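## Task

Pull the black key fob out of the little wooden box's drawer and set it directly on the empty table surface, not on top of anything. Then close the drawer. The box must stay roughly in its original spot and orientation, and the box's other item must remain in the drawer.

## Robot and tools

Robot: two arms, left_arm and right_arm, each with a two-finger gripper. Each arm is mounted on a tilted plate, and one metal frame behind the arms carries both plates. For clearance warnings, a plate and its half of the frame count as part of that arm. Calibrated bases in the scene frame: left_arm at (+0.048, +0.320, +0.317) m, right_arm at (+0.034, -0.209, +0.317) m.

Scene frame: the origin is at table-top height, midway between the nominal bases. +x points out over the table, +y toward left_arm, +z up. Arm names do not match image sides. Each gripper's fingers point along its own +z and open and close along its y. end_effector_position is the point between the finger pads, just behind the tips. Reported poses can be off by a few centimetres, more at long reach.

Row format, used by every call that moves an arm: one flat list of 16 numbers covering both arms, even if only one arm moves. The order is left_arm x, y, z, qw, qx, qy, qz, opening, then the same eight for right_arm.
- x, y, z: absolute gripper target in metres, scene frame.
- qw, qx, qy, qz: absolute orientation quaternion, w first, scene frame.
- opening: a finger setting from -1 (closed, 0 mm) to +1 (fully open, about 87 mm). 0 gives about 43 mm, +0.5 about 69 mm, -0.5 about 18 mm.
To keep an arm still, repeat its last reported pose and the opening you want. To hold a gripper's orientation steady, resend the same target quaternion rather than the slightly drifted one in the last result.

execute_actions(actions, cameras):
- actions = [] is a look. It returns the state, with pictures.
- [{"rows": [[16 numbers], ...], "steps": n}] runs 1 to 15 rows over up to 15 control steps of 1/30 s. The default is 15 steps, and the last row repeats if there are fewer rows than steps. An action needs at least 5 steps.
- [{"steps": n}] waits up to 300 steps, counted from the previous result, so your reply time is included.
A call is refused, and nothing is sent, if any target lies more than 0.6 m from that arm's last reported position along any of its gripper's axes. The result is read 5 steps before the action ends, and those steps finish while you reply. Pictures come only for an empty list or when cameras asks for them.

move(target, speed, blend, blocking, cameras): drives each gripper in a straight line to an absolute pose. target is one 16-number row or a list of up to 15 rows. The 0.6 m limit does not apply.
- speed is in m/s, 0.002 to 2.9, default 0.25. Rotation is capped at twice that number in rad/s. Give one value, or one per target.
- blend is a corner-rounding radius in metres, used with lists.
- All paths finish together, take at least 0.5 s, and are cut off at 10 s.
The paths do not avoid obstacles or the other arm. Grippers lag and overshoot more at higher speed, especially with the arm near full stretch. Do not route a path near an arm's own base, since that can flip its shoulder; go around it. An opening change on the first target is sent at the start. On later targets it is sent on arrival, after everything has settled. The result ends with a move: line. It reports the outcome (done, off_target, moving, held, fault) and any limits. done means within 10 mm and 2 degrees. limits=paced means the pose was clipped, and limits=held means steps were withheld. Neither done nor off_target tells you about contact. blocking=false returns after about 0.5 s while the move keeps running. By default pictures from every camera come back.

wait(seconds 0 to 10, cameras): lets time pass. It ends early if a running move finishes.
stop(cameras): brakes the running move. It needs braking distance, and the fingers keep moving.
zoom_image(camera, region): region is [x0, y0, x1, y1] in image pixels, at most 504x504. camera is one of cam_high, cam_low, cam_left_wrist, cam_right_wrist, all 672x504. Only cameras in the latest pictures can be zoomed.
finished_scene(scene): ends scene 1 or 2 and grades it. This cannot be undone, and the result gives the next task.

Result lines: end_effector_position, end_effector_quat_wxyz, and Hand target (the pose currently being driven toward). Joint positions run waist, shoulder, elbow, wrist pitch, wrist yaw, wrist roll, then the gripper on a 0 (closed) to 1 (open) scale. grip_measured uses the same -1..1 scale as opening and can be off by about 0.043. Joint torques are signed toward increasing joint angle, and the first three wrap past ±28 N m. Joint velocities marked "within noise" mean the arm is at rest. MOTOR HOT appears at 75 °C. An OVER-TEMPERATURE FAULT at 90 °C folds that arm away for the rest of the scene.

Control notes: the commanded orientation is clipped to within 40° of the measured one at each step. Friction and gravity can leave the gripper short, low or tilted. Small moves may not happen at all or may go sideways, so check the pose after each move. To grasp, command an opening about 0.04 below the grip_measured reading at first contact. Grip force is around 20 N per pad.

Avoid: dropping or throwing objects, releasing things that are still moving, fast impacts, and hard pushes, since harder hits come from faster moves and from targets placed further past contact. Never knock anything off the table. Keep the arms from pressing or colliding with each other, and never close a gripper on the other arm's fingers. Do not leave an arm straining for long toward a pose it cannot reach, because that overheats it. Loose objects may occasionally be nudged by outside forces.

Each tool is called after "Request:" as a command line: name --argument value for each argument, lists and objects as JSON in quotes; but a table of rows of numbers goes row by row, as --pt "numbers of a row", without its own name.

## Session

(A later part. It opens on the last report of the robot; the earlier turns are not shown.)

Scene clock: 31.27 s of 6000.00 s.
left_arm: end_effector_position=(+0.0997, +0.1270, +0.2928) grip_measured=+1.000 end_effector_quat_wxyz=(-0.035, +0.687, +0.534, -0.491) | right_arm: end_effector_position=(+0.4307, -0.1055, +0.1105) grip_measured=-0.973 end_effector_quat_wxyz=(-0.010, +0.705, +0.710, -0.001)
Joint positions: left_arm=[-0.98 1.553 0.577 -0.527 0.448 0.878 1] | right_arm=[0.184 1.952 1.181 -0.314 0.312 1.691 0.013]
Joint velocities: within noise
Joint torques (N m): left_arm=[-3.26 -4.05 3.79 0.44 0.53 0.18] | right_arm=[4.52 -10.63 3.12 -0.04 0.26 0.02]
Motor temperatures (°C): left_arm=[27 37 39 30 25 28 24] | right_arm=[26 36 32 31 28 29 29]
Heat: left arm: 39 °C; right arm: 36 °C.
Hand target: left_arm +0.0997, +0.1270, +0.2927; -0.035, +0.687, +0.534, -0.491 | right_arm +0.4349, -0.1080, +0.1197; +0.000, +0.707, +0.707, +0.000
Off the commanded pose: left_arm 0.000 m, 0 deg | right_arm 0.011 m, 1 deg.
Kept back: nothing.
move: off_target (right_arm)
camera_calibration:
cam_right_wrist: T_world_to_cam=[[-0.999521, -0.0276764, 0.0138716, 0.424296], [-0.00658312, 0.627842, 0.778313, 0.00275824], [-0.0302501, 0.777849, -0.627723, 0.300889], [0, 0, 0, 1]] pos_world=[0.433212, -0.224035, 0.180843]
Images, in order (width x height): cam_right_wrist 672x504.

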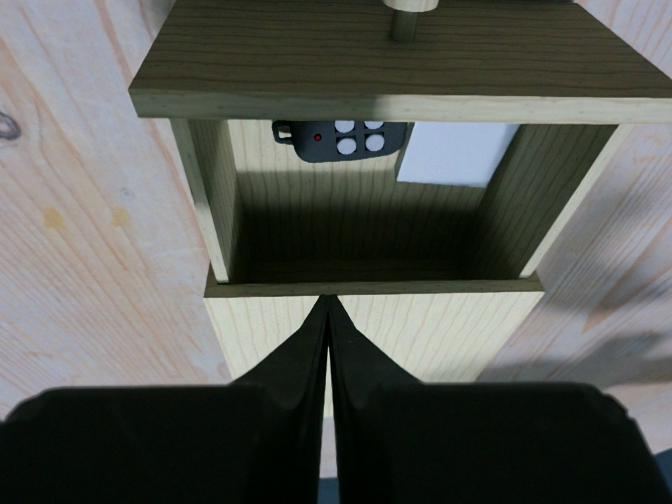

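Request:
move --pt "0.0997 0.127 0.2928 -0.035 0.687 0.534 -0.491 1 0.422 -0.123 0.06 0 0.7071 0.7071 0 -1" --pt "0.0997 0.127 0.2928 -0.035 0.687 0.534 -0.491 1 0.422 -0.123 0.005 0 0.7071 0.7071 0 -1" --pt "0.0997 0.127 0.2928 -0.035 0.687 0.534 -0.491 1 0.46 -0.103 0.0 0 0.7071 0.7071 0 -1" --speed '[0.15,0.05,0.06]' --cameras '["cam_right_wrist","cam_low"]'

Request:
move --target '[0.0997,0.127,0.2928,-0.035,0.687,0.534,-0.491,1,0.435,-0.103,0.14,0,0.7071,0.7071,0,-1]' --cameras '["cam_right_wrist"]'

Scene clock: 34.67 s of 6000.00 s.
left_arm: end_effector_position=(+0.0997, +0.1270, +0.2928) grip_measured=+1.000 end_effector_quat_wxyz=(-0.035, +0.687, +0.534, -0.491) | right_arm: end_effector_position=(+0.4525, -0.0933, +0.0269) grip_measured=-0.974 end_effector_quat_wxyz=(-0.022, +0.697, +0.716, -0.001)
Joint positions: left_arm=[-0.98 1.553 0.577 -0.527 0.448 0.878 1] | right_arm=[0.135 2.277 1.436 -0.247 0.271 1.631 0.013]
Joint velocities: within noise
Joint torques (N m): left_arm=[-3.19 -4.11 3.74 0.42 0.53 0.18] | right_arm=[1.58 -4.18 5.72 0.88 0.18 -0.24]
Motor temperatures (°C): left_arm=[27 37 39 30 25 28 24] | right_arm=[26 36 32 31 28 29 29]
Heat: left arm: 39 °C; right arm: 36 °C.
Hand target: left_arm +0.0997, +0.1270, +0.2927; -0.035, +0.687, +0.534, -0.491 | right_arm +0.4581, -0.1039, +0.0026; +0.000, +0.707, +0.707, -0.001
Off the commanded pose: left_arm 0.000 m, 0 deg | right_arm 0.030 m, 3 deg.
Kept back: nothing.
move: off_target (right_arm)
camera_calibration:
cam_right_wrist: T_world_to_cam=[[-0.998372, -0.0482917, 0.0303509, 0.444685], [-0.00576731, 0.614867, 0.78861, 0.0584726], [-0.0567451, 0.787151, -0.614145, 0.252058], [0, 0, 0, 1]] pos_world=[0.458601, -0.212886, 0.0951916]
Images, in order (width x height): cam_low 672x504, cam_right_wrist 672x504.

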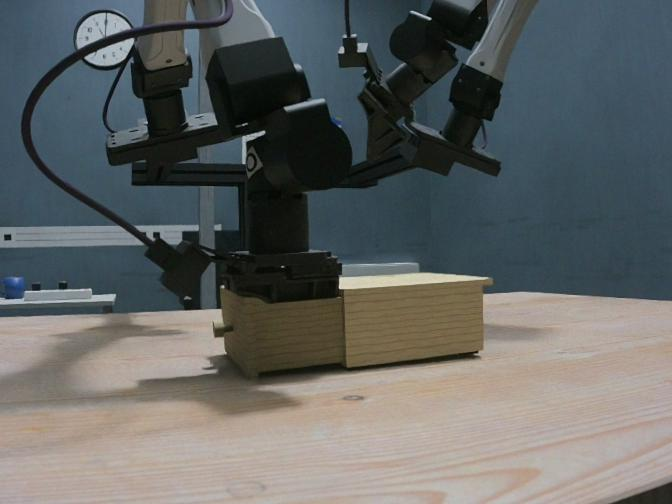

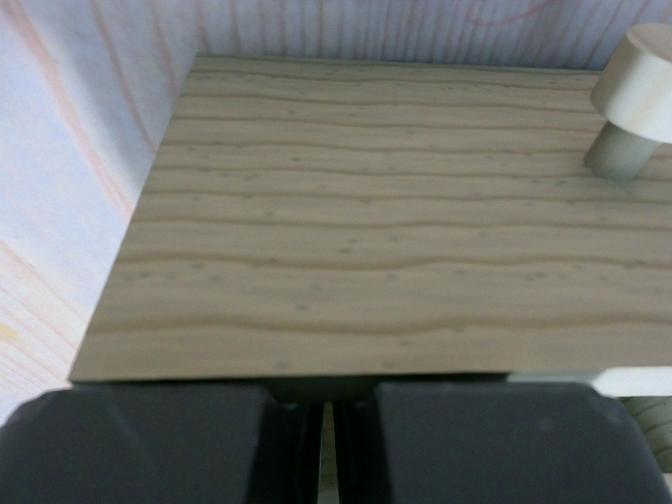

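Scene clock: 35.90 s of 6000.00 s.
left_arm: end_effector_position=(+0.0997, +0.1270, +0.2928) grip_measured=+1.000 end_effector_quat_wxyz=(-0.035, +0.687, +0.534, -0.491) | right_arm: end_effector_position=(+0.4319, -0.1003, +0.1313) grip_measured=-0.974 end_effector_quat_wxyz=(-0.010, +0.705, +0.710, +0.000)
Joint positions: left_arm=[-0.98 1.553 0.577 -0.527 0.448 0.878 1] | right_arm=[0.216 1.899 1.181 -0.375 0.327 1.72 0.013]
Joint velocities: within noise
Joint torques (N m): left_arm=[-3.19 -4.12 3.74 0.43 0.53 0.18] | right_arm=[4.63 -10.58 3.54 -0.02 0.22 0]
Motor temperatures (°C): left_arm=[27 37 39 30 25 28 24] | right_arm=[26 36 32 30 28 29 29]
Heat: left arm: 39 °C; right arm: 36 °C.
Hand target: left_arm +0.0997, +0.1270, +0.2927; -0.035, +0.687, +0.534, -0.491 | right_arm +0.4350, -0.1029, +0.1398; +0.000, +0.707, +0.707, +0.000
Off the commanded pose: left_arm 0.000 m, 0 deg | right_arm 0.010 m, 1 deg.
Kept back: nothing.
move: done
camera_calibration:
cam_right_wrist: T_world_to_cam=[[-0.999538, -0.0279722, 0.0119189, 0.425489], [-0.00828617, 0.627753, 0.778369, -0.0159828], [-0.0292548, 0.77791, -0.627695, 0.309508], [0, 0, 0, 1]] pos_world=[0.434214, -0.218835, 0.201646]
Images, in order (width x height): cam_right_wrist 672x504.

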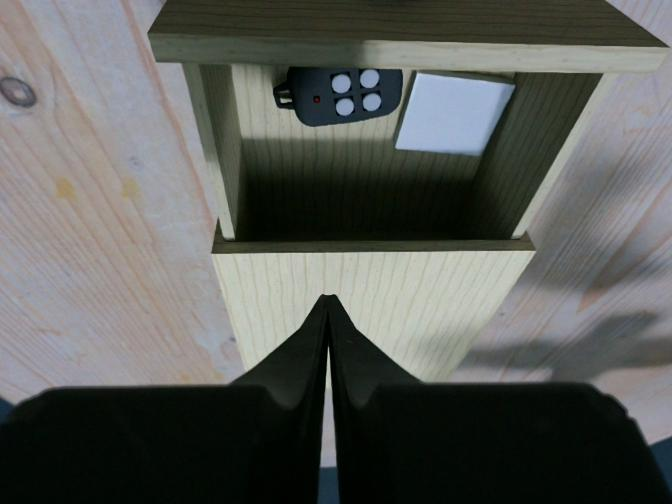

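Request:
move --pt "0.0997 0.127 0.2928 -0.035 0.687 0.534 -0.491 1 0.422 -0.123 0.15 0 0.0 1.0 0 -1" --pt "0.0997 0.127 0.2928 -0.035 0.687 0.534 -0.491 1 0.426 -0.126 0.15 0 0.7071 -0.7071 0 -1" --speed 0.5 --cameras '["cam_right_wrist","cam_low"]'

Request:
move --pt "0.0997 0.127 0.2928 -0.035 0.687 0.534 -0.491 1 0.426 -0.125 0.06 0 0.7071 -0.7071 0 -1" --speed 0.15 --cameras '["cam_right_wrist","cam_low"]'

Scene clock: 40.60 s of 6000.00 s.
left_arm: end_effector_position=(+0.0997, +0.1270, +0.2928) grip_measured=+1.000 end_effector_quat_wxyz=(-0.035, +0.687, +0.534, -0.491) | right_arm: end_effector_position=(+0.4206, -0.1303, +0.1443) grip_measured=-0.974 end_effector_quat_wxyz=(+0.014, +0.702, -0.712, -0.005)
Joint positions: left_arm=[-0.98 1.553 0.577 -0.527 0.448 0.878 1] | right_arm=[0.376 1.951 1.238 -0.455 0.416 -1.238 0.013]
Joint velocities: within noise
Joint torques (N m): left_arm=[-3.17 -4.11 3.74 0.43 0.53 0.16] | right_arm=[6.04 -9.52 3.41 0.19 -0.05 -0.27]
Motor temperatures (°C): left_arm=[27 37 39 30 25 28 24] | right_arm=[26 36 32 30 28 29 29]
Heat: left arm: 39 °C; right arm: 36 °C.
Hand target: left_arm +0.0997, +0.1270, +0.2927; -0.035, +0.687, +0.534, -0.491 | right_arm +0.4260, -0.1260, +0.1500; +0.000, +0.707, -0.707, +0.000
Off the commanded pose: left_arm 0.000 m, 0 deg | right_arm 0.009 m, 2 deg.
Kept back: nothing.
move: done
camera_calibration:
cam_right_wrist: T_world_to_cam=[[0.999562, 0.00698667, -0.0287576, -0.41719], [0.0267407, -0.629537, 0.77651, -0.185646], [-0.0126788, -0.776939, -0.629448, 0.131442], [0, 0, 0, 1]] pos_world=[0.423639, -0.0118337, 0.214895]
Images, in order (width x height): cam_low 672x504, cam_right_wrist 672x504.

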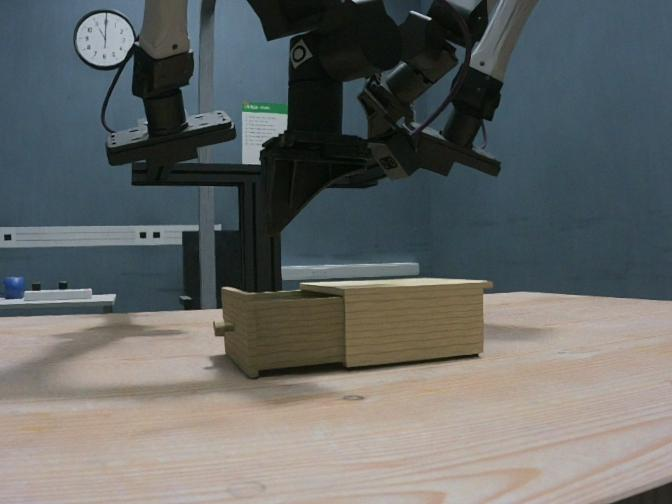

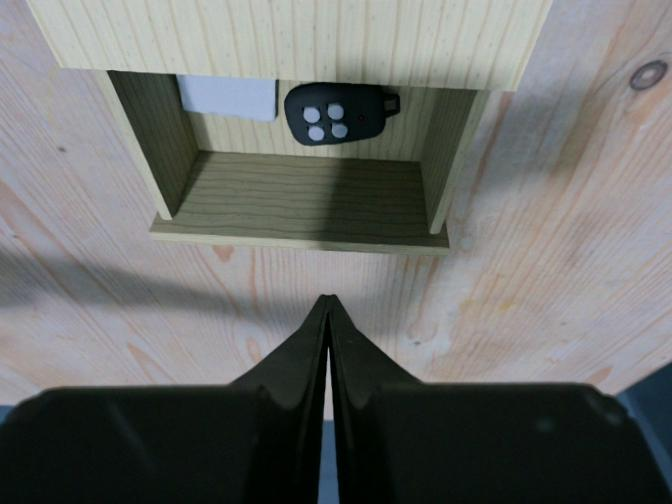

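Scene clock: 41.80 s of 6000.00 s.
left_arm: end_effector_position=(+0.0997, +0.1270, +0.2928) grip_measured=+1.000 end_effector_quat_wxyz=(-0.035, +0.687, +0.534, -0.491) | right_arm: end_effector_position=(+0.4225, -0.1259, +0.0663) grip_measured=-0.974 end_effector_quat_wxyz=(+0.006, +0.708, -0.706, +0.003)
Joint positions: left_arm=[-0.98 1.553 0.577 -0.527 0.448 0.878 1] | right_arm=[0.31 2.179 1.277 -0.217 0.396 -1.328 0.013]
Joint velocities: within noise
Joint torques (N m): left_arm=[-3.17 -4.05 3.75 0.43 0.53 0.18] | right_arm=[4.27 -7.17 4.63 0.26 -0.26 -0.24]
Motor temperatures (°C): left_arm=[27 37 39 30 25 28 24] | right_arm=[26 36 32 30 28 29 29]
Heat: left arm: 39 °C; right arm: 36 °C.
Hand target: left_arm +0.0997, +0.1270, +0.2927; -0.035, +0.687, +0.534, -0.491 | right_arm +0.4259, -0.1250, +0.0603; +0.000, +0.707, -0.707, +0.000
Off the commanded pose: left_arm 0.000 m, 0 deg | right_arm 0.007 m, 1 deg.
Kept back: nothing.
move: done
camera_calibration:
cam_right_wrist: T_world_to_cam=[[0.999726, 0.0224389, -0.00661476, -0.42085], [0.019249, -0.62835, 0.777693, -0.11911], [0.0132942, -0.777607, -0.62861, 0.0746421], [0, 0, 0, 1]] pos_world=[0.422036, -0.00735708, 0.136768]
Images, in order (width x height): cam_low 672x504, cam_right_wrist 672x504.

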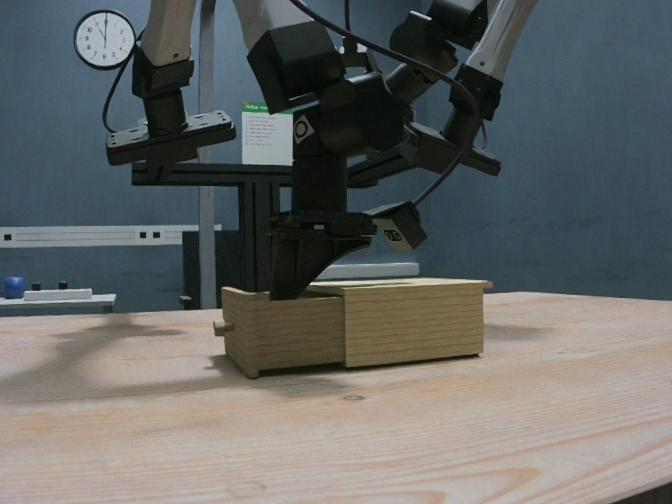

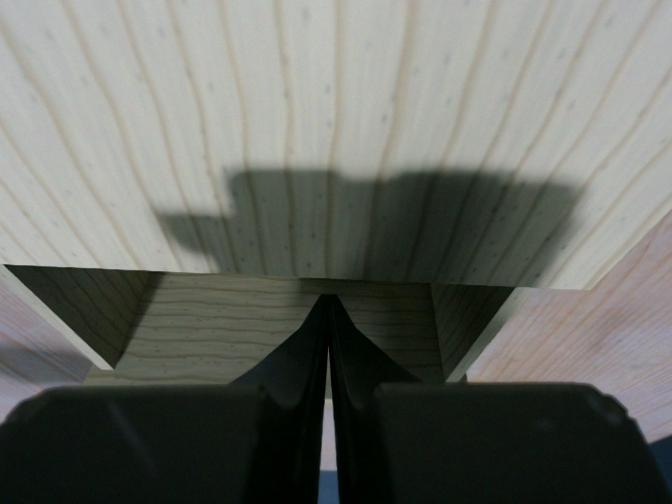

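Request:
move --pt "0.0997 0.127 0.2928 -0.035 0.687 0.534 -0.491 1 0.424 -0.123 0.008 0 0.7071 -0.7071 0 -1" --pt "0.0997 0.127 0.2928 -0.035 0.687 0.534 -0.491 1 0.452 -0.121 0.006 0 0.7071 -0.7071 0 -1" --speed '[0.05,0.06]' --cameras '[]'

Request:
move --target '[0.0997,0.127,0.2928,-0.035,0.687,0.534,-0.491,1,0.426,-0.115,0.155,0,0.7071,-0.7071,0,-1]' --cameras '["cam_right_wrist"]'

Scene clock: 44.03 s of 6000.00 s.
left_arm: end_effector_position=(+0.0997, +0.1270, +0.2928) grip_measured=+1.000 end_effector_quat_wxyz=(-0.035, +0.687, +0.534, -0.491) | right_arm: end_effector_position=(+0.4248, -0.1352, +0.0429) grip_measured=-0.974 end_effector_quat_wxyz=(+0.066, +0.729, -0.681, -0.018)
Joint positions: left_arm=[-0.98 1.553 0.577 -0.527 0.448 0.878 1] | right_arm=[0.278 2.311 1.467 -0.397 0.414 -1.373 0.013]
Joint velocities: within noise
Joint torques (N m): left_arm=[-3.22 -4.12 3.77 0.42 0.53 0.18] | right_arm=[3 -3.52 6.56 1.62 -0.54 -0.26]
Motor temperatures (°C): left_arm=[27 37 39 30 25 28 24] | right_arm=[26 36 32 30 28 29 29]
Heat: left arm: 39 °C; right arm: 36 °C.
Hand target: left_arm +0.0997, +0.1270, +0.2927; -0.035, +0.687, +0.534, -0.491 | right_arm +0.4496, -0.1238, +0.0143; +0.004, +0.708, -0.706, -0.001
Off the commanded pose: left_arm 0.000 m, 0 deg | right_arm 0.048 m, 9 deg.
Kept back: nothing.
move: off_target (right_arm)
No camera images: "cameras" was empty.

Scene clock: 45.27 s of 6000.00 s.
left_arm: end_effector_position=(+0.0997, +0.1270, +0.2928) grip_measured=+1.000 end_effector_quat_wxyz=(-0.035, +0.687, +0.534, -0.491) | right_arm: end_effector_position=(+0.4233, -0.1144, +0.1447) grip_measured=-0.974 end_effector_quat_wxyz=(+0.006, +0.709, -0.705, -0.004)
Joint positions: left_arm=[-0.98 1.553 0.577 -0.527 0.448 0.878 1] | right_arm=[0.41 1.975 1.26 -0.451 0.425 -1.231 0.013]
Joint velocities: within noise
Joint torques (N m): left_arm=[-3.22 -4.1 3.78 0.42 0.53 0.19] | right_arm=[5.98 -10.59 3.71 0.03 -0.01 -0.09]
Motor temperatures (°C): left_arm=[27 37 39 30 25 28 24] | right_arm=[26 37 32 30 28 29 29]
Heat: left arm: 39 °C; right arm: 37 °C.
Hand target: left_arm +0.0997, +0.1270, +0.2927; -0.035, +0.687, +0.534, -0.491 | right_arm +0.4260, -0.1149, +0.1548; +0.000, +0.707, -0.707, +0.000
Off the commanded pose: left_arm 0.000 m, 0 deg | right_arm 0.011 m, 1 deg.
Kept back: nothing.
move: off_target (right_arm)
camera_calibration:
cam_right_wrist: T_world_to_cam=[[0.999497, 0.0273749, -0.0159845, -0.419365], [0.0297553, -0.636284, 0.770881, -0.177236], [0.0109321, -0.770969, -0.636779, 0.13586], [0, 0, 0, 1]] pos_world=[0.422942, 0.00345141, 0.216437]
Images, in order (width x height): cam_right_wrist 672x504.

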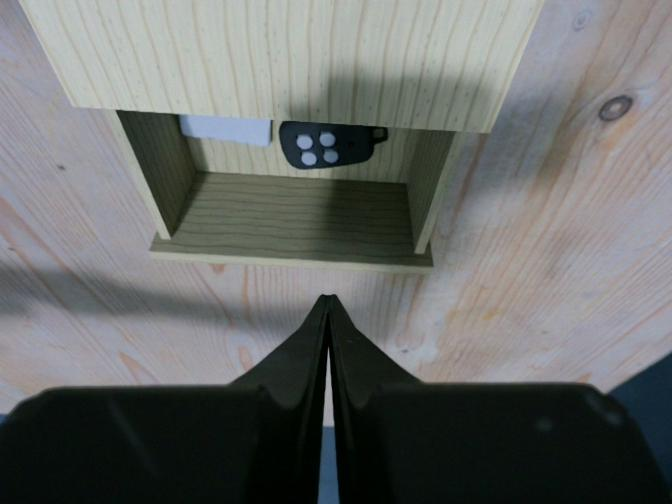

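Request:
move --pt "0.0997 0.127 0.2928 -0.035 0.687 0.534 -0.491 1 0.421 -0.125 0.12 -0.067 0.763 -0.640 -0.056 0.27" --pt "0.0997 0.127 0.2928 -0.035 0.687 0.534 -0.491 1 0.421 -0.125 0.07 -0.067 0.763 -0.640 -0.056 0.27" --speed 0.15 --cameras '["cam_right_wrist","cam_low"]'

Scene clock: 48.43 s of 6000.00 s.
left_arm: end_effector_position=(+0.0997, +0.1270, +0.2928) grip_measured=+1.000 end_effector_quat_wxyz=(-0.035, +0.687, +0.534, -0.491) | right_arm: end_effector_position=(+0.4160, -0.1262, +0.0745) grip_measured=+0.270 end_effector_quat_wxyz=(-0.059, +0.764, -0.640, -0.055)
Joint positions: left_arm=[-0.98 1.553 0.577 -0.527 0.448 0.878 1] | right_arm=[0.254 2.065 1.132 -0.137 0.2 -1.564 0.635]
Joint velocities: within noise
Joint torques (N m): left_arm=[-3.19 -4.12 3.77 0.42 0.53 0.18] | right_arm=[3.64 -7.09 4.38 0.3 -0.34 -0.25]
Motor temperatures (°C): left_arm=[27 37 39 30 25 27 24] | right_arm=[26 37 32 30 28 29 29]
Heat: left arm: 39 °C; right arm: 37 °C.
Hand target: left_arm +0.0997, +0.1270, +0.2927; -0.035, +0.687, +0.534, -0.491 | right_arm +0.4210, -0.1251, +0.0702; -0.067, +0.763, -0.640, -0.056
Off the commanded pose: left_arm 0.000 m, 0 deg | right_arm 0.007 m, 1 deg.
Kept back: nothing.
move: done
camera_calibration:
cam_right_wrist: T_world_to_cam=[[0.980949, 0.193181, 0.0204783, -0.386979], [0.132163, -0.740908, 0.658474, -0.177781], [0.142377, -0.643223, -0.752325, 0.052156], [0, 0, 0, 1]] pos_world=[0.395677, -0.023414, 0.164227]
Images, in order (width x height): cam_low 672x504, cam_right_wrist 672x504.

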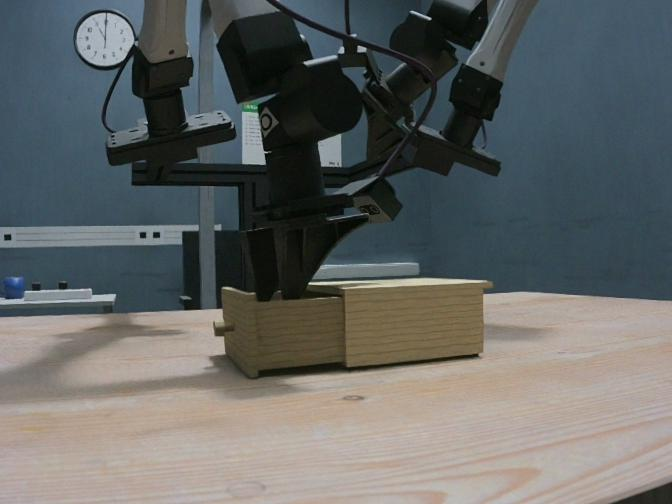

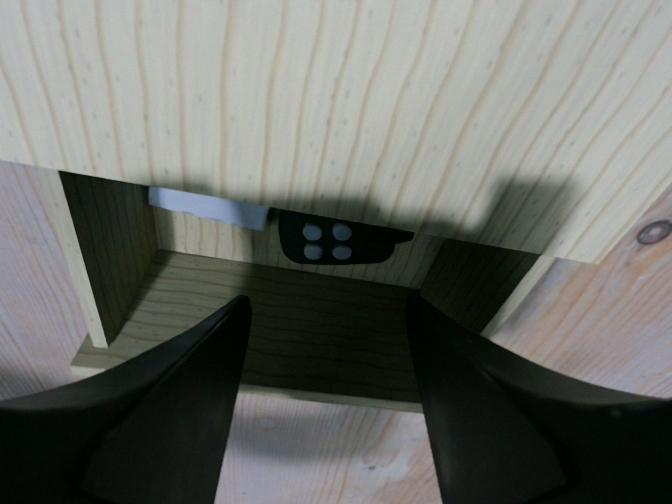

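Request:
move --target '[0.0997,0.127,0.2928,-0.035,0.687,0.534,-0.491,1,0.425,-0.125,0.024,-0.067,0.763,-0.640,-0.056,0.27]' --speed 0.06 --cameras '["cam_right_wrist","cam_low"]'

Scene clock: 49.80 s of 6000.00 s.
left_arm: end_effector_position=(+0.0997, +0.1270, +0.2928) grip_measured=+1.000 end_effector_quat_wxyz=(-0.035, +0.687, +0.534, -0.491) | right_arm: end_effector_position=(+0.4237, -0.1300, +0.0325) grip_measured=+0.270 end_effector_quat_wxyz=(-0.058, +0.760, -0.645, -0.051)
Joint positions: left_arm=[-0.98 1.553 0.577 -0.527 0.448 0.878 1] | right_arm=[0.208 2.211 1.22 -0.067 0.186 -1.594 0.635]
Joint velocities: within noise
Joint torques (N m): left_arm=[-3.22 -4.05 3.79 0.43 0.53 0.18] | right_arm=[4.18 -6.2 3.97 0.35 -0.4 -0.35]
Motor temperatures (°C): left_arm=[27 37 39 30 25 27 23] | right_arm=[26 37 32 30 28 29 29]
Heat: left arm: 39 °C; right arm: 37 °C.
Hand target: left_arm +0.0997, +0.1270, +0.2927; -0.035, +0.687, +0.534, -0.491 | right_arm +0.4247, -0.1251, +0.0244; -0.067, +0.763, -0.640, -0.056
Off the commanded pose: left_arm 0.000 m, 0 deg | right_arm 0.010 m, 1 deg.
Kept back: nothing.
move: done
camera_calibration:
cam_right_wrist: T_world_to_cam=[[0.983191, 0.181029, 0.0237495, -0.395558], [0.119739, -0.737511, 0.664635, -0.148472], [0.137834, -0.650619, -0.746791, 0.0177834], [0, 0, 0, 1]] pos_world=[0.404236, -0.0263222, 0.121355]
Images, in order (width x height): cam_low 672x504, cam_right_wrist 672x504.

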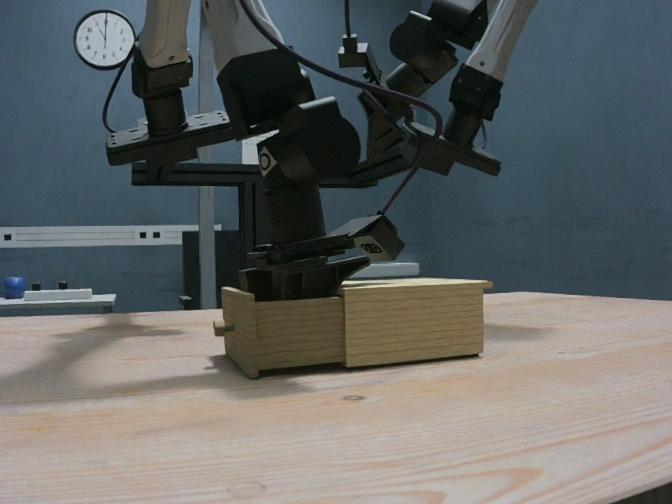

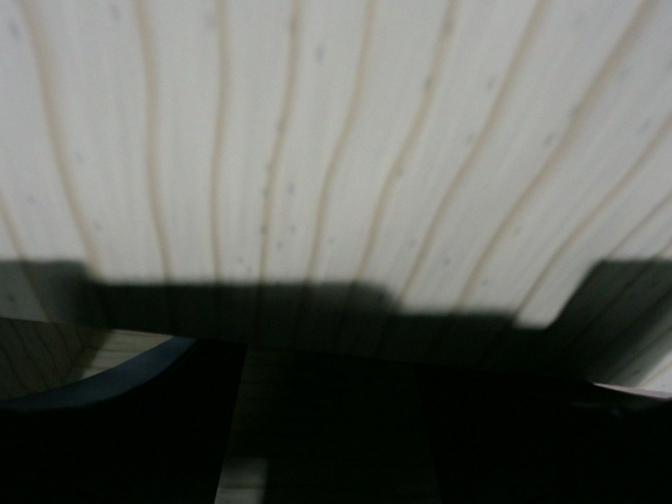

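Clean descent. Close gently.

Request:
move --target '[0.0997,0.127,0.2928,-0.035,0.687,0.534,-0.491,1,0.425,-0.125,0.024,-0.067,0.763,-0.640,-0.056,0.1]' --cameras '[]'

Scene clock: 50.73 s of 6000.00 s.
left_arm: end_effector_position=(+0.0997, +0.1270, +0.2928) grip_measured=+1.000 end_effector_quat_wxyz=(-0.035, +0.687, +0.534, -0.491) | right_arm: end_effector_position=(+0.4238, -0.1299, +0.0325) grip_measured=+0.137 end_effector_quat_wxyz=(-0.058, +0.760, -0.645, -0.050)
Joint positions: left_arm=[-0.98 1.553 0.577 -0.527 0.448 0.878 1] | right_arm=[0.208 2.211 1.22 -0.067 0.186 -1.594 0.568]
Joint velocities: within noise
Joint torques (N m): left_arm=[-3.19 -4.1 3.78 0.43 0.54 0.18] | right_arm=[4.14 -6.32 3.93 0.34 -0.43 -0.32]
Motor temperatures (°C): left_arm=[27 37 39 30 25 27 23] | right_arm=[26 37 32 30 28 29 29]
Heat: left arm: 39 °C; right arm: 37 °C.
Hand target: left_arm +0.0997, +0.1270, +0.2927; -0.035, +0.687, +0.534, -0.491 | right_arm +0.4247, -0.1251, +0.0244; -0.067, +0.763, -0.640, -0.056
Off the commanded pose: left_arm 0.000 m, 0 deg | right_arm 0.010 m, 1 deg.
Kept back: nothing.
move: done
No camera images: "cameras" was empty.

Request:
move --pt "0.0997 0.127 0.2928 -0.035 0.687 0.534 -0.491 1 0.425 -0.125 0.025 -0.067 0.763 -0.640 -0.056 0.06" --pt "0.0997 0.127 0.2928 -0.035 0.687 0.534 -0.491 1 0.421 -0.125 0.135 -0.067 0.763 -0.640 -0.056 0.06" --pt "0.0997 0.127 0.2928 -0.035 0.687 0.534 -0.491 1 0.42 -0.30 0.12 -0.067 0.763 -0.640 -0.056 0.06" --speed '[0.1,0.1,0.2]' --cameras '["cam_right_wrist","cam_high","cam_low"]'

Scene clock: 54.30 s of 6000.00 s.
left_arm: end_effector_position=(+0.0997, +0.1270, +0.2928) grip_measured=+1.000 end_effector_quat_wxyz=(-0.035, +0.687, +0.534, -0.491) | right_arm: end_effector_position=(+0.4047, -0.2974, +0.1062) grip_measured=+0.137 end_effector_quat_wxyz=(-0.050, +0.761, -0.643, -0.070)
Joint positions: left_arm=[-0.98 1.553 0.577 -0.527 0.448 0.878 1] | right_arm=[-0.198 1.797 1.042 -0.314 -0.025 -1.947 0.568]
Joint velocities: within noise
Joint torques (N m): left_arm=[-3.25 -4.11 3.79 0.42 0.54 0.18] | right_arm=[1.2 -11.02 5.04 -0.17 -0.32 -0.29]
Motor temperatures (°C): left_arm=[27 37 39 30 25 27 23] | right_arm=[26 38 32 30 28 29 29]
Heat: left arm: 39 °C; right arm: 38 °C.
Hand target: left_arm +0.0997, +0.1270, +0.2927; -0.035, +0.687, +0.534, -0.491 | right_arm +0.4198, -0.2999, +0.1198; -0.067, +0.763, -0.640, -0.056
Off the commanded pose: left_arm 0.000 m, 0 deg | right_arm 0.021 m, 3 deg.
Kept back: nothing.
move: off_target (right_arm)
camera_calibration:
cam_right_wrist: T_world_to_cam=[[0.982168, 0.187622, -0.0119963, -0.342209], [0.150301, -0.745264, 0.649608, -0.33171], [0.11294, -0.639828, -0.760174, -0.018744], [0, 0, 0, 1]] pos_world=[0.38808, -0.194998, 0.197127]
Images, in order (width x height): cam_high 672x504, cam_low 672x504, cam_right_wrist 672x504.

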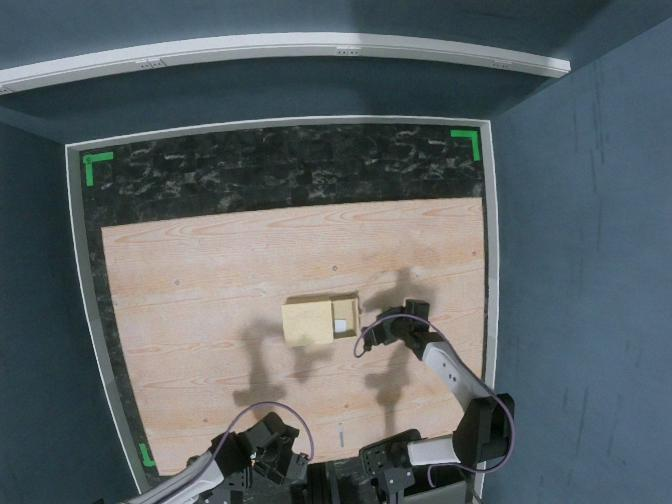

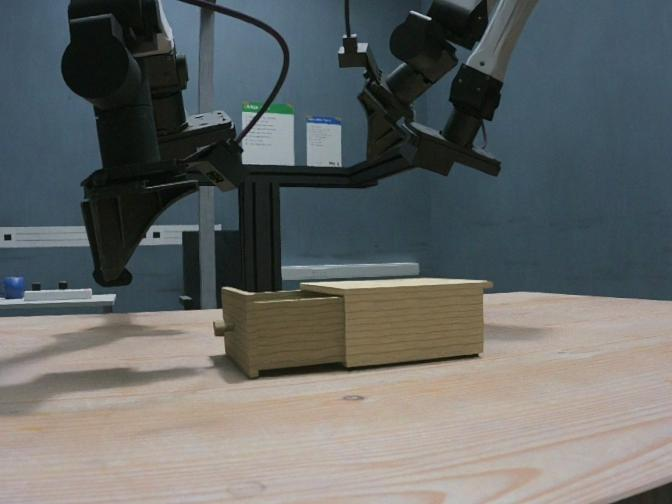

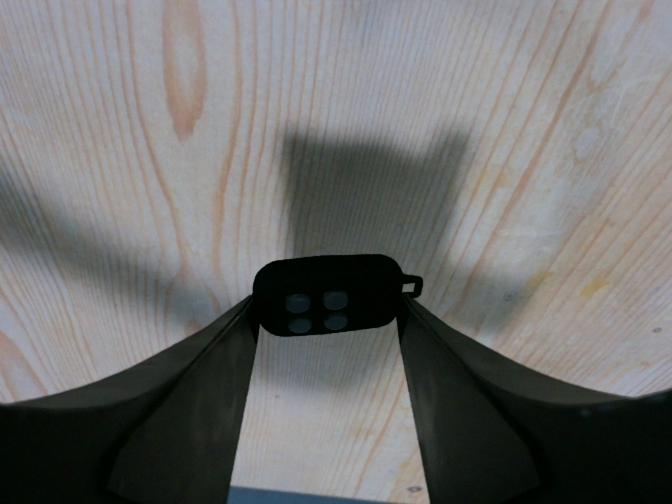

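Request:
move --pt "0.0997 0.127 0.2928 -0.035 0.687 0.534 -0.491 1 0.48 -0.33 0.06 -0.067 0.763 -0.640 -0.056 0.06" --pt "0.0997 0.127 0.2928 -0.035 0.687 0.534 -0.491 1 0.48 -0.33 0.014 -0.067 0.763 -0.640 -0.056 0.06" --speed '[0.2,0.05]' --cameras '["cam_low"]'

Scene clock: 56.23 s of 6000.00 s.
left_arm: end_effector_position=(+0.0997, +0.1270, +0.2928) grip_measured=+1.000 end_effector_quat_wxyz=(-0.035, +0.687, +0.534, -0.491) | right_arm: end_effector_position=(+0.4770, -0.3276, +0.0230) grip_measured=+0.137 end_effector_quat_wxyz=(-0.060, +0.763, -0.641, -0.059)
Joint positions: left_arm=[-0.98 1.553 0.577 -0.527 0.448 0.878 1] | right_arm=[-0.258 2.198 1.506 -0.351 -0.064 -2.006 0.568]
Joint velocities: within noise
Joint torques (N m): left_arm=[-3.22 -4.08 3.78 0.42 0.53 0.18] | right_arm=[0.75 -7.66 5.79 0.17 -0.29 -0.3]
Motor temperatures (°C): left_arm=[27 37 39 30 25 27 23] | right_arm=[26 38 32 30 28 29 29]
Heat: left arm: 39 °C; right arm: 38 °C.
Hand target: left_arm +0.0997, +0.1270, +0.2927; -0.035, +0.687, +0.534, -0.491 | right_arm +0.4798, -0.3299, +0.0144; -0.067, +0.763, -0.640, -0.056
Off the commanded pose: left_arm 0.000 m, 0 deg | right_arm 0.010 m, 1 deg.
Kept back: nothing.
move: done
Images, in order (width x height): cam_low 672x504.

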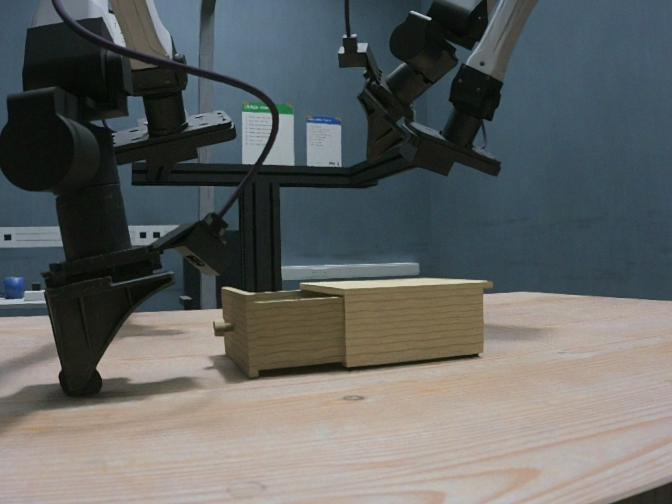

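Request:
move --target '[0.0997,0.127,0.2928,-0.035,0.687,0.534,-0.491,1,0.48,-0.33,0.003,-0.067,0.763,-0.640,-0.056,0.06]' --speed 0.03 --cameras '["cam_low"]'

Request:
zoom_image --camera "cam_low" --region '[20, 300, 180, 430]'

Scene clock: 59.10 s of 6000.00 s.
left_arm: end_effector_position=(+0.0997, +0.1270, +0.2928) grip_measured=+1.000 end_effector_quat_wxyz=(-0.035, +0.687, +0.534, -0.491) | right_arm: end_effector_position=(+0.4767, -0.3274, +0.0220) grip_measured=+0.137 end_effector_quat_wxyz=(-0.058, +0.763, -0.641, -0.065)
Joint positions: left_arm=[-0.98 1.553 0.577 -0.527 0.448 0.878 1] | right_arm=[-0.258 2.207 1.526 -0.375 -0.064 -2.006 0.568]
Joint velocities: within noise
Joint torques (N m): left_arm=[-3.21 -4.07 3.77 0.42 0.53 0.18] | right_arm=[0.5 -5.78 5.46 0.55 -0.32 -0.28]
Motor temperatures (°C): left_arm=[27 37 39 30 25 27 23] | right_arm=[26 38 32 30 28 29 29]
Heat: left arm: 39 °C; right arm: 38 °C.
Hand target: left_arm +0.0997, +0.1270, +0.2927; -0.035, +0.687, +0.534, -0.491 | right_arm +0.4789, -0.3298, +0.0043; -0.067, +0.763, -0.640, -0.056
Off the commanded pose: left_arm 0.000 m, 0 deg | right_arm 0.019 m, 1 deg.
Kept back: nothing.
move: off_target (right_arm)
Images, in order (width x height): cam_low 672x504.

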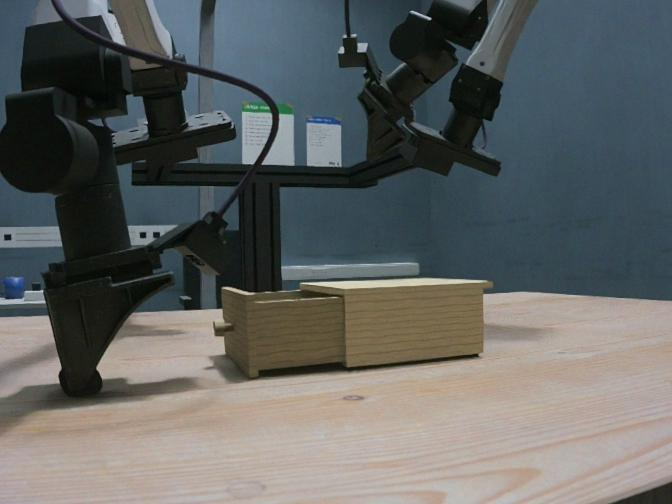

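Scaled by 3.150 from the camera's 672x504 image, which has a finer 960x720 frame.

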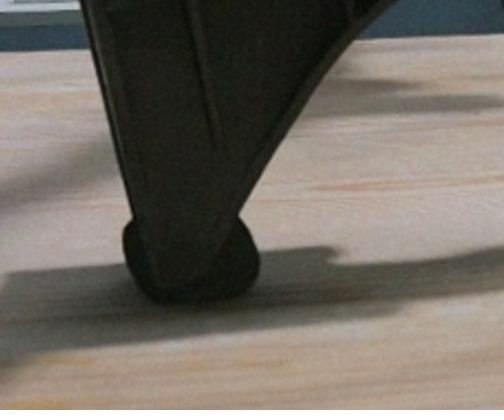

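Request:
move --pt "0.0997 0.127 0.2928 -0.035 0.687 0.534 -0.491 1 0.478 -0.329 0.016 -0.067 0.763 -0.640 -0.056 0.06" --pt "0.0997 0.127 0.2928 -0.035 0.687 0.534 -0.491 1 0.478 -0.329 0.016 -0.067 0.763 -0.640 -0.056 0.3" --pt "0.0997 0.127 0.2928 -0.035 0.687 0.534 -0.491 1 0.476 -0.329 0.12 -0.067 0.763 -0.640 -0.056 0.3" --pt "0.0997 0.127 0.2928 -0.035 0.687 0.534 -0.491 1 0.42 -0.29 0.16 0 0 1 0 -1" --pt "0.0997 0.127 0.2928 -0.035 0.687 0.534 -0.491 1 0.407 -0.235 0.12 0 0.7071 0.7071 0 -1" --pt "0.0997 0.127 0.2928 -0.035 0.687 0.534 -0.491 1 0.407 -0.235 0.038 0 0.7071 0.7071 0 -1" --speed '[0.1,0.1,0.15,0.6,0.6,0.2]'

Request:
zoom_image --camera "cam_low" --region '[20, 260, 280, 430]'

Scene clock: 66.83 s of 6000.00 s.
left_arm: end_effector_position=(+0.0997, +0.1270, +0.2928) grip_measured=+1.000 end_effector_quat_wxyz=(-0.035, +0.687, +0.534, -0.491) | right_arm: end_effector_position=(+0.4035, -0.2298, +0.0432) grip_measured=-0.973 end_effector_quat_wxyz=(-0.008, +0.702, +0.712, +0.002)
Joint positions: left_arm=[-0.98 1.553 0.577 -0.527 0.448 0.878 1] | right_arm=[-0.19 2.039 1.09 -0.057 0.122 1.352 0.013]
Joint velocities: within noise
Joint torques (N m): left_arm=[-3.18 -4.07 3.75 0.42 0.54 0.16] | right_arm=[0.8 -7.01 3.45 0.29 0.14 -0.09]
Motor temperatures (°C): left_arm=[27 37 39 30 25 27 23] | right_arm=[26 40 31 30 28 29 29]
Heat: left arm: 39 °C; right arm: 40 °C.
Hand target: left_arm +0.0997, +0.1270, +0.2927; -0.035, +0.687, +0.534, -0.491 | right_arm +0.4069, -0.2350, +0.0383; +0.000, +0.707, +0.707, +0.000
Off the commanded pose: left_arm 0.000 m, 0 deg | right_arm 0.008 m, 1 deg.
Kept back: nothing.
move: done; target 4's new opening was sent with right_arm's hand 0.018 m and 2 deg from that target
camera_calibration:
cam_right_wrist: T_world_to_cam=[[-0.99937, -0.0348378, 0.00679889, 0.393226], [-0.0165798, 0.627529, 0.778417, 0.136993], [-0.0313848, 0.777813, -0.627711, 0.355043], [0, 0, 0, 1]] pos_world=[0.406392, -0.348425, 0.113553]

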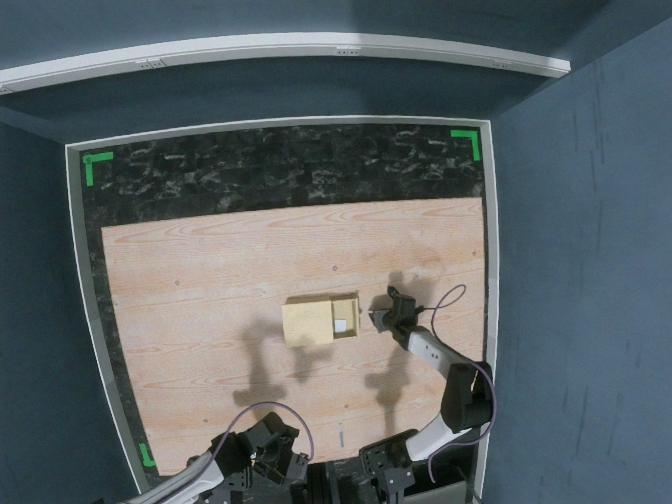

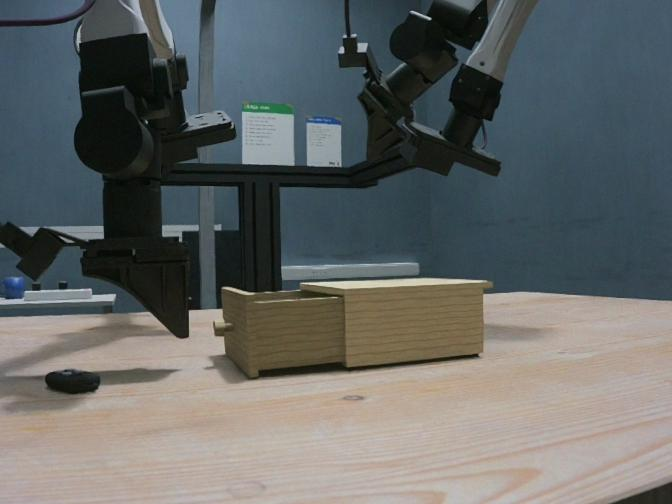

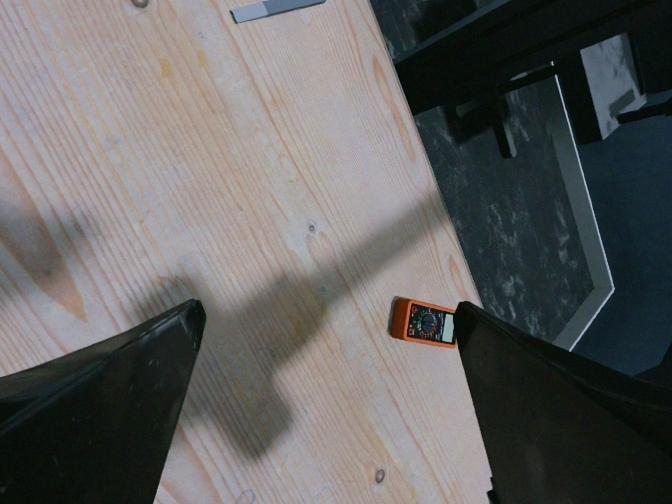

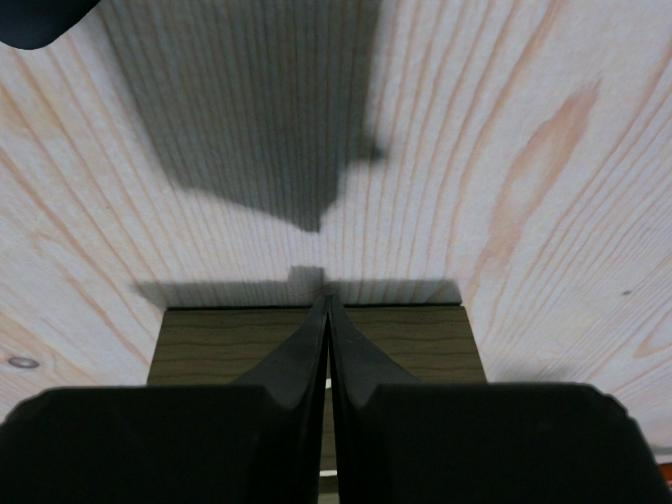

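Scaled by 1.938 from the camera's 672x504 image, which has a finer 960x720 frame.

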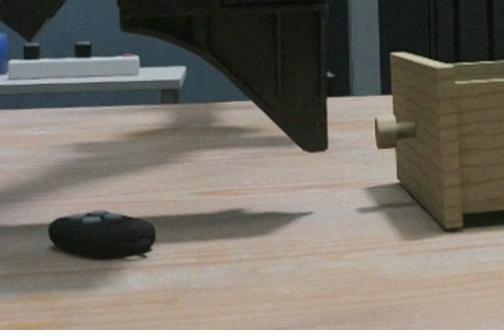

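Request:
move --target '[0.0997,0.127,0.2928,-0.035,0.687,0.534,-0.491,1,0.412,-0.15,0.034,0,0.7071,0.7071,0,-1]' --speed 0.06 --cameras '["cam_high","cam_low"]'

Scene clock: 68.80 s of 6000.00 s.
left_arm: end_effector_position=(+0.0997, +0.1270, +0.2928) grip_measured=+1.000 end_effector_quat_wxyz=(-0.035, +0.687, +0.534, -0.491) | right_arm: end_effector_position=(+0.4101, -0.1750, +0.0361) grip_measured=-0.973 end_effector_quat_wxyz=(+0.020, +0.711, +0.703, -0.024)
Joint positions: left_arm=[-0.98 1.553 0.577 -0.527 0.448 0.878 1] | right_arm=[-0.012 2.098 1.109 -0.035 0.291 1.53 0.013]
Joint velocities: within noise
Joint torques (N m): left_arm=[-3.22 -4.11 3.77 0.43 0.53 0.19] | right_arm=[6.06 -6.35 3.64 0.17 -0.37 0.02]
Motor temperatures (°C): left_arm=[27 37 39 30 25 27 23] | right_arm=[26 39 31 30 28 29 29]
Heat: left arm: 39 °C; right arm: 39 °C.
Hand target: left_arm +0.0997, +0.1270, +0.2927; -0.035, +0.687, +0.534, -0.491 | right_arm +0.4112, -0.1506, +0.0350; +0.000, +0.707, +0.707, -0.001
Off the commanded pose: left_arm 0.000 m, 0 deg | right_arm 0.025 m, 4 deg.
Kept back: nothing.
move: off_target (right_arm)
Images, in order (width x height): cam_high 672x504, cam_low 672x504.

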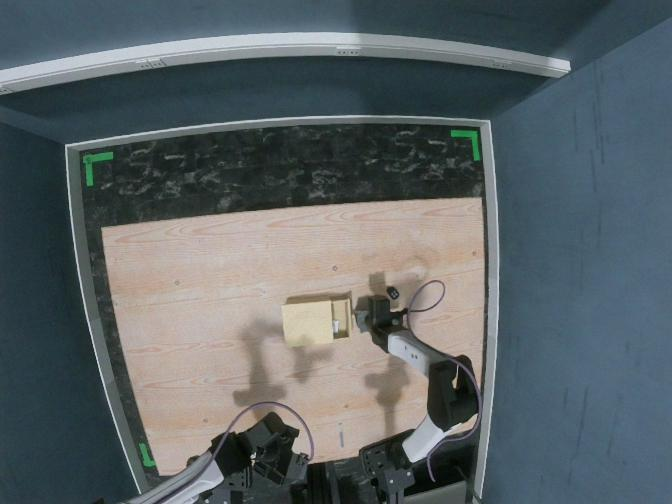

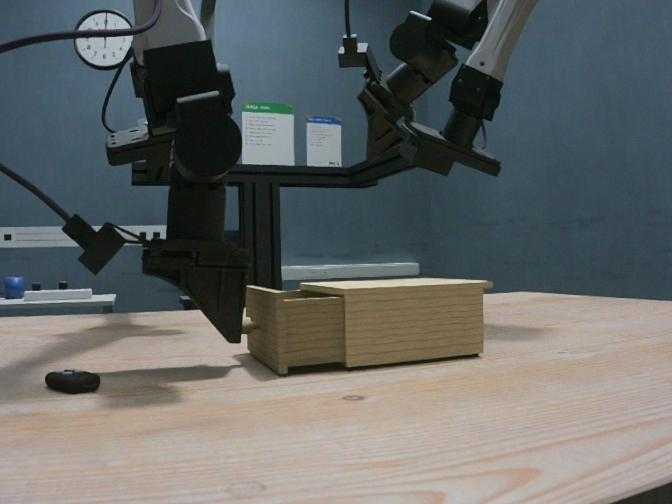

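Request:
move --target '[0.0997,0.127,0.2928,-0.035,0.687,0.534,-0.491,1,0.412,-0.098,0.034,0,0.7071,0.7071,0,-1]' --speed 0.06 --cameras '["cam_high","cam_low"]'

Scene clock: 70.23 s of 6000.00 s.
left_arm: end_effector_position=(+0.0997, +0.1270, +0.2928) grip_measured=+1.000 end_effector_quat_wxyz=(-0.035, +0.687, +0.534, -0.491) | right_arm: end_effector_position=(+0.4145, -0.1266, +0.0352) grip_measured=-0.973 end_effector_quat_wxyz=(+0.026, +0.713, +0.700, -0.023)
Joint positions: left_arm=[-0.98 1.553 0.577 -0.527 0.448 0.878 1] | right_arm=[0.115 2.153 1.154 -0.052 0.363 1.648 0.013]
Joint velocities: within noise
Joint torques (N m): left_arm=[-3.26 -4.1 3.75 0.43 0.54 0.18] | right_arm=[7.25 -6.24 3.82 0.1 -0.45 0]
Motor temperatures (°C): left_arm=[27 37 39 30 25 27 23] | right_arm=[26 39 31 30 28 29 29]
Heat: left arm: 39 °C; right arm: 39 °C.
Hand target: left_arm +0.0997, +0.1270, +0.2927; -0.035, +0.687, +0.534, -0.491 | right_arm +0.4111, -0.0988, +0.0352; +0.000, +0.707, +0.707, -0.001
Off the commanded pose: left_arm 0.000 m, 0 deg | right_arm 0.029 m, 4 deg.
Kept back: nothing.
move: off_target (right_arm)
Images, in order (width x height): cam_high 672x504, cam_low 672x504.

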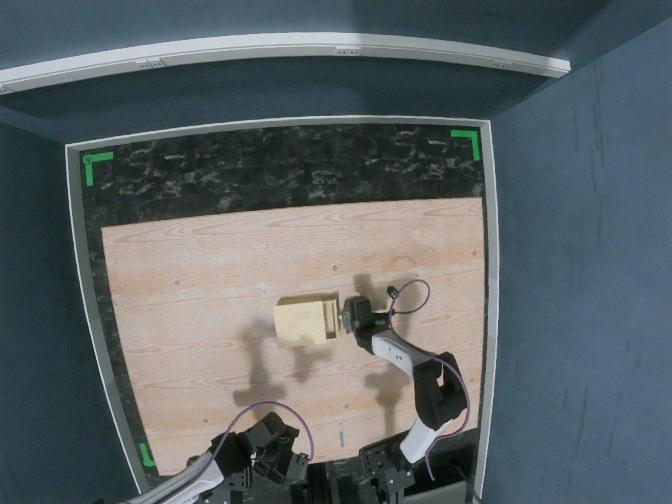

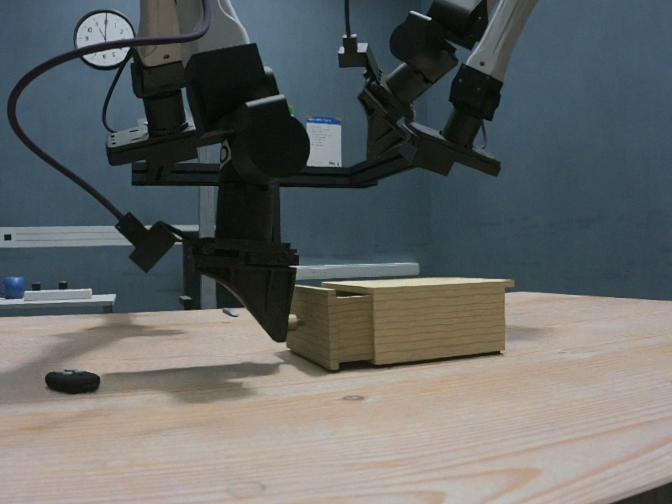

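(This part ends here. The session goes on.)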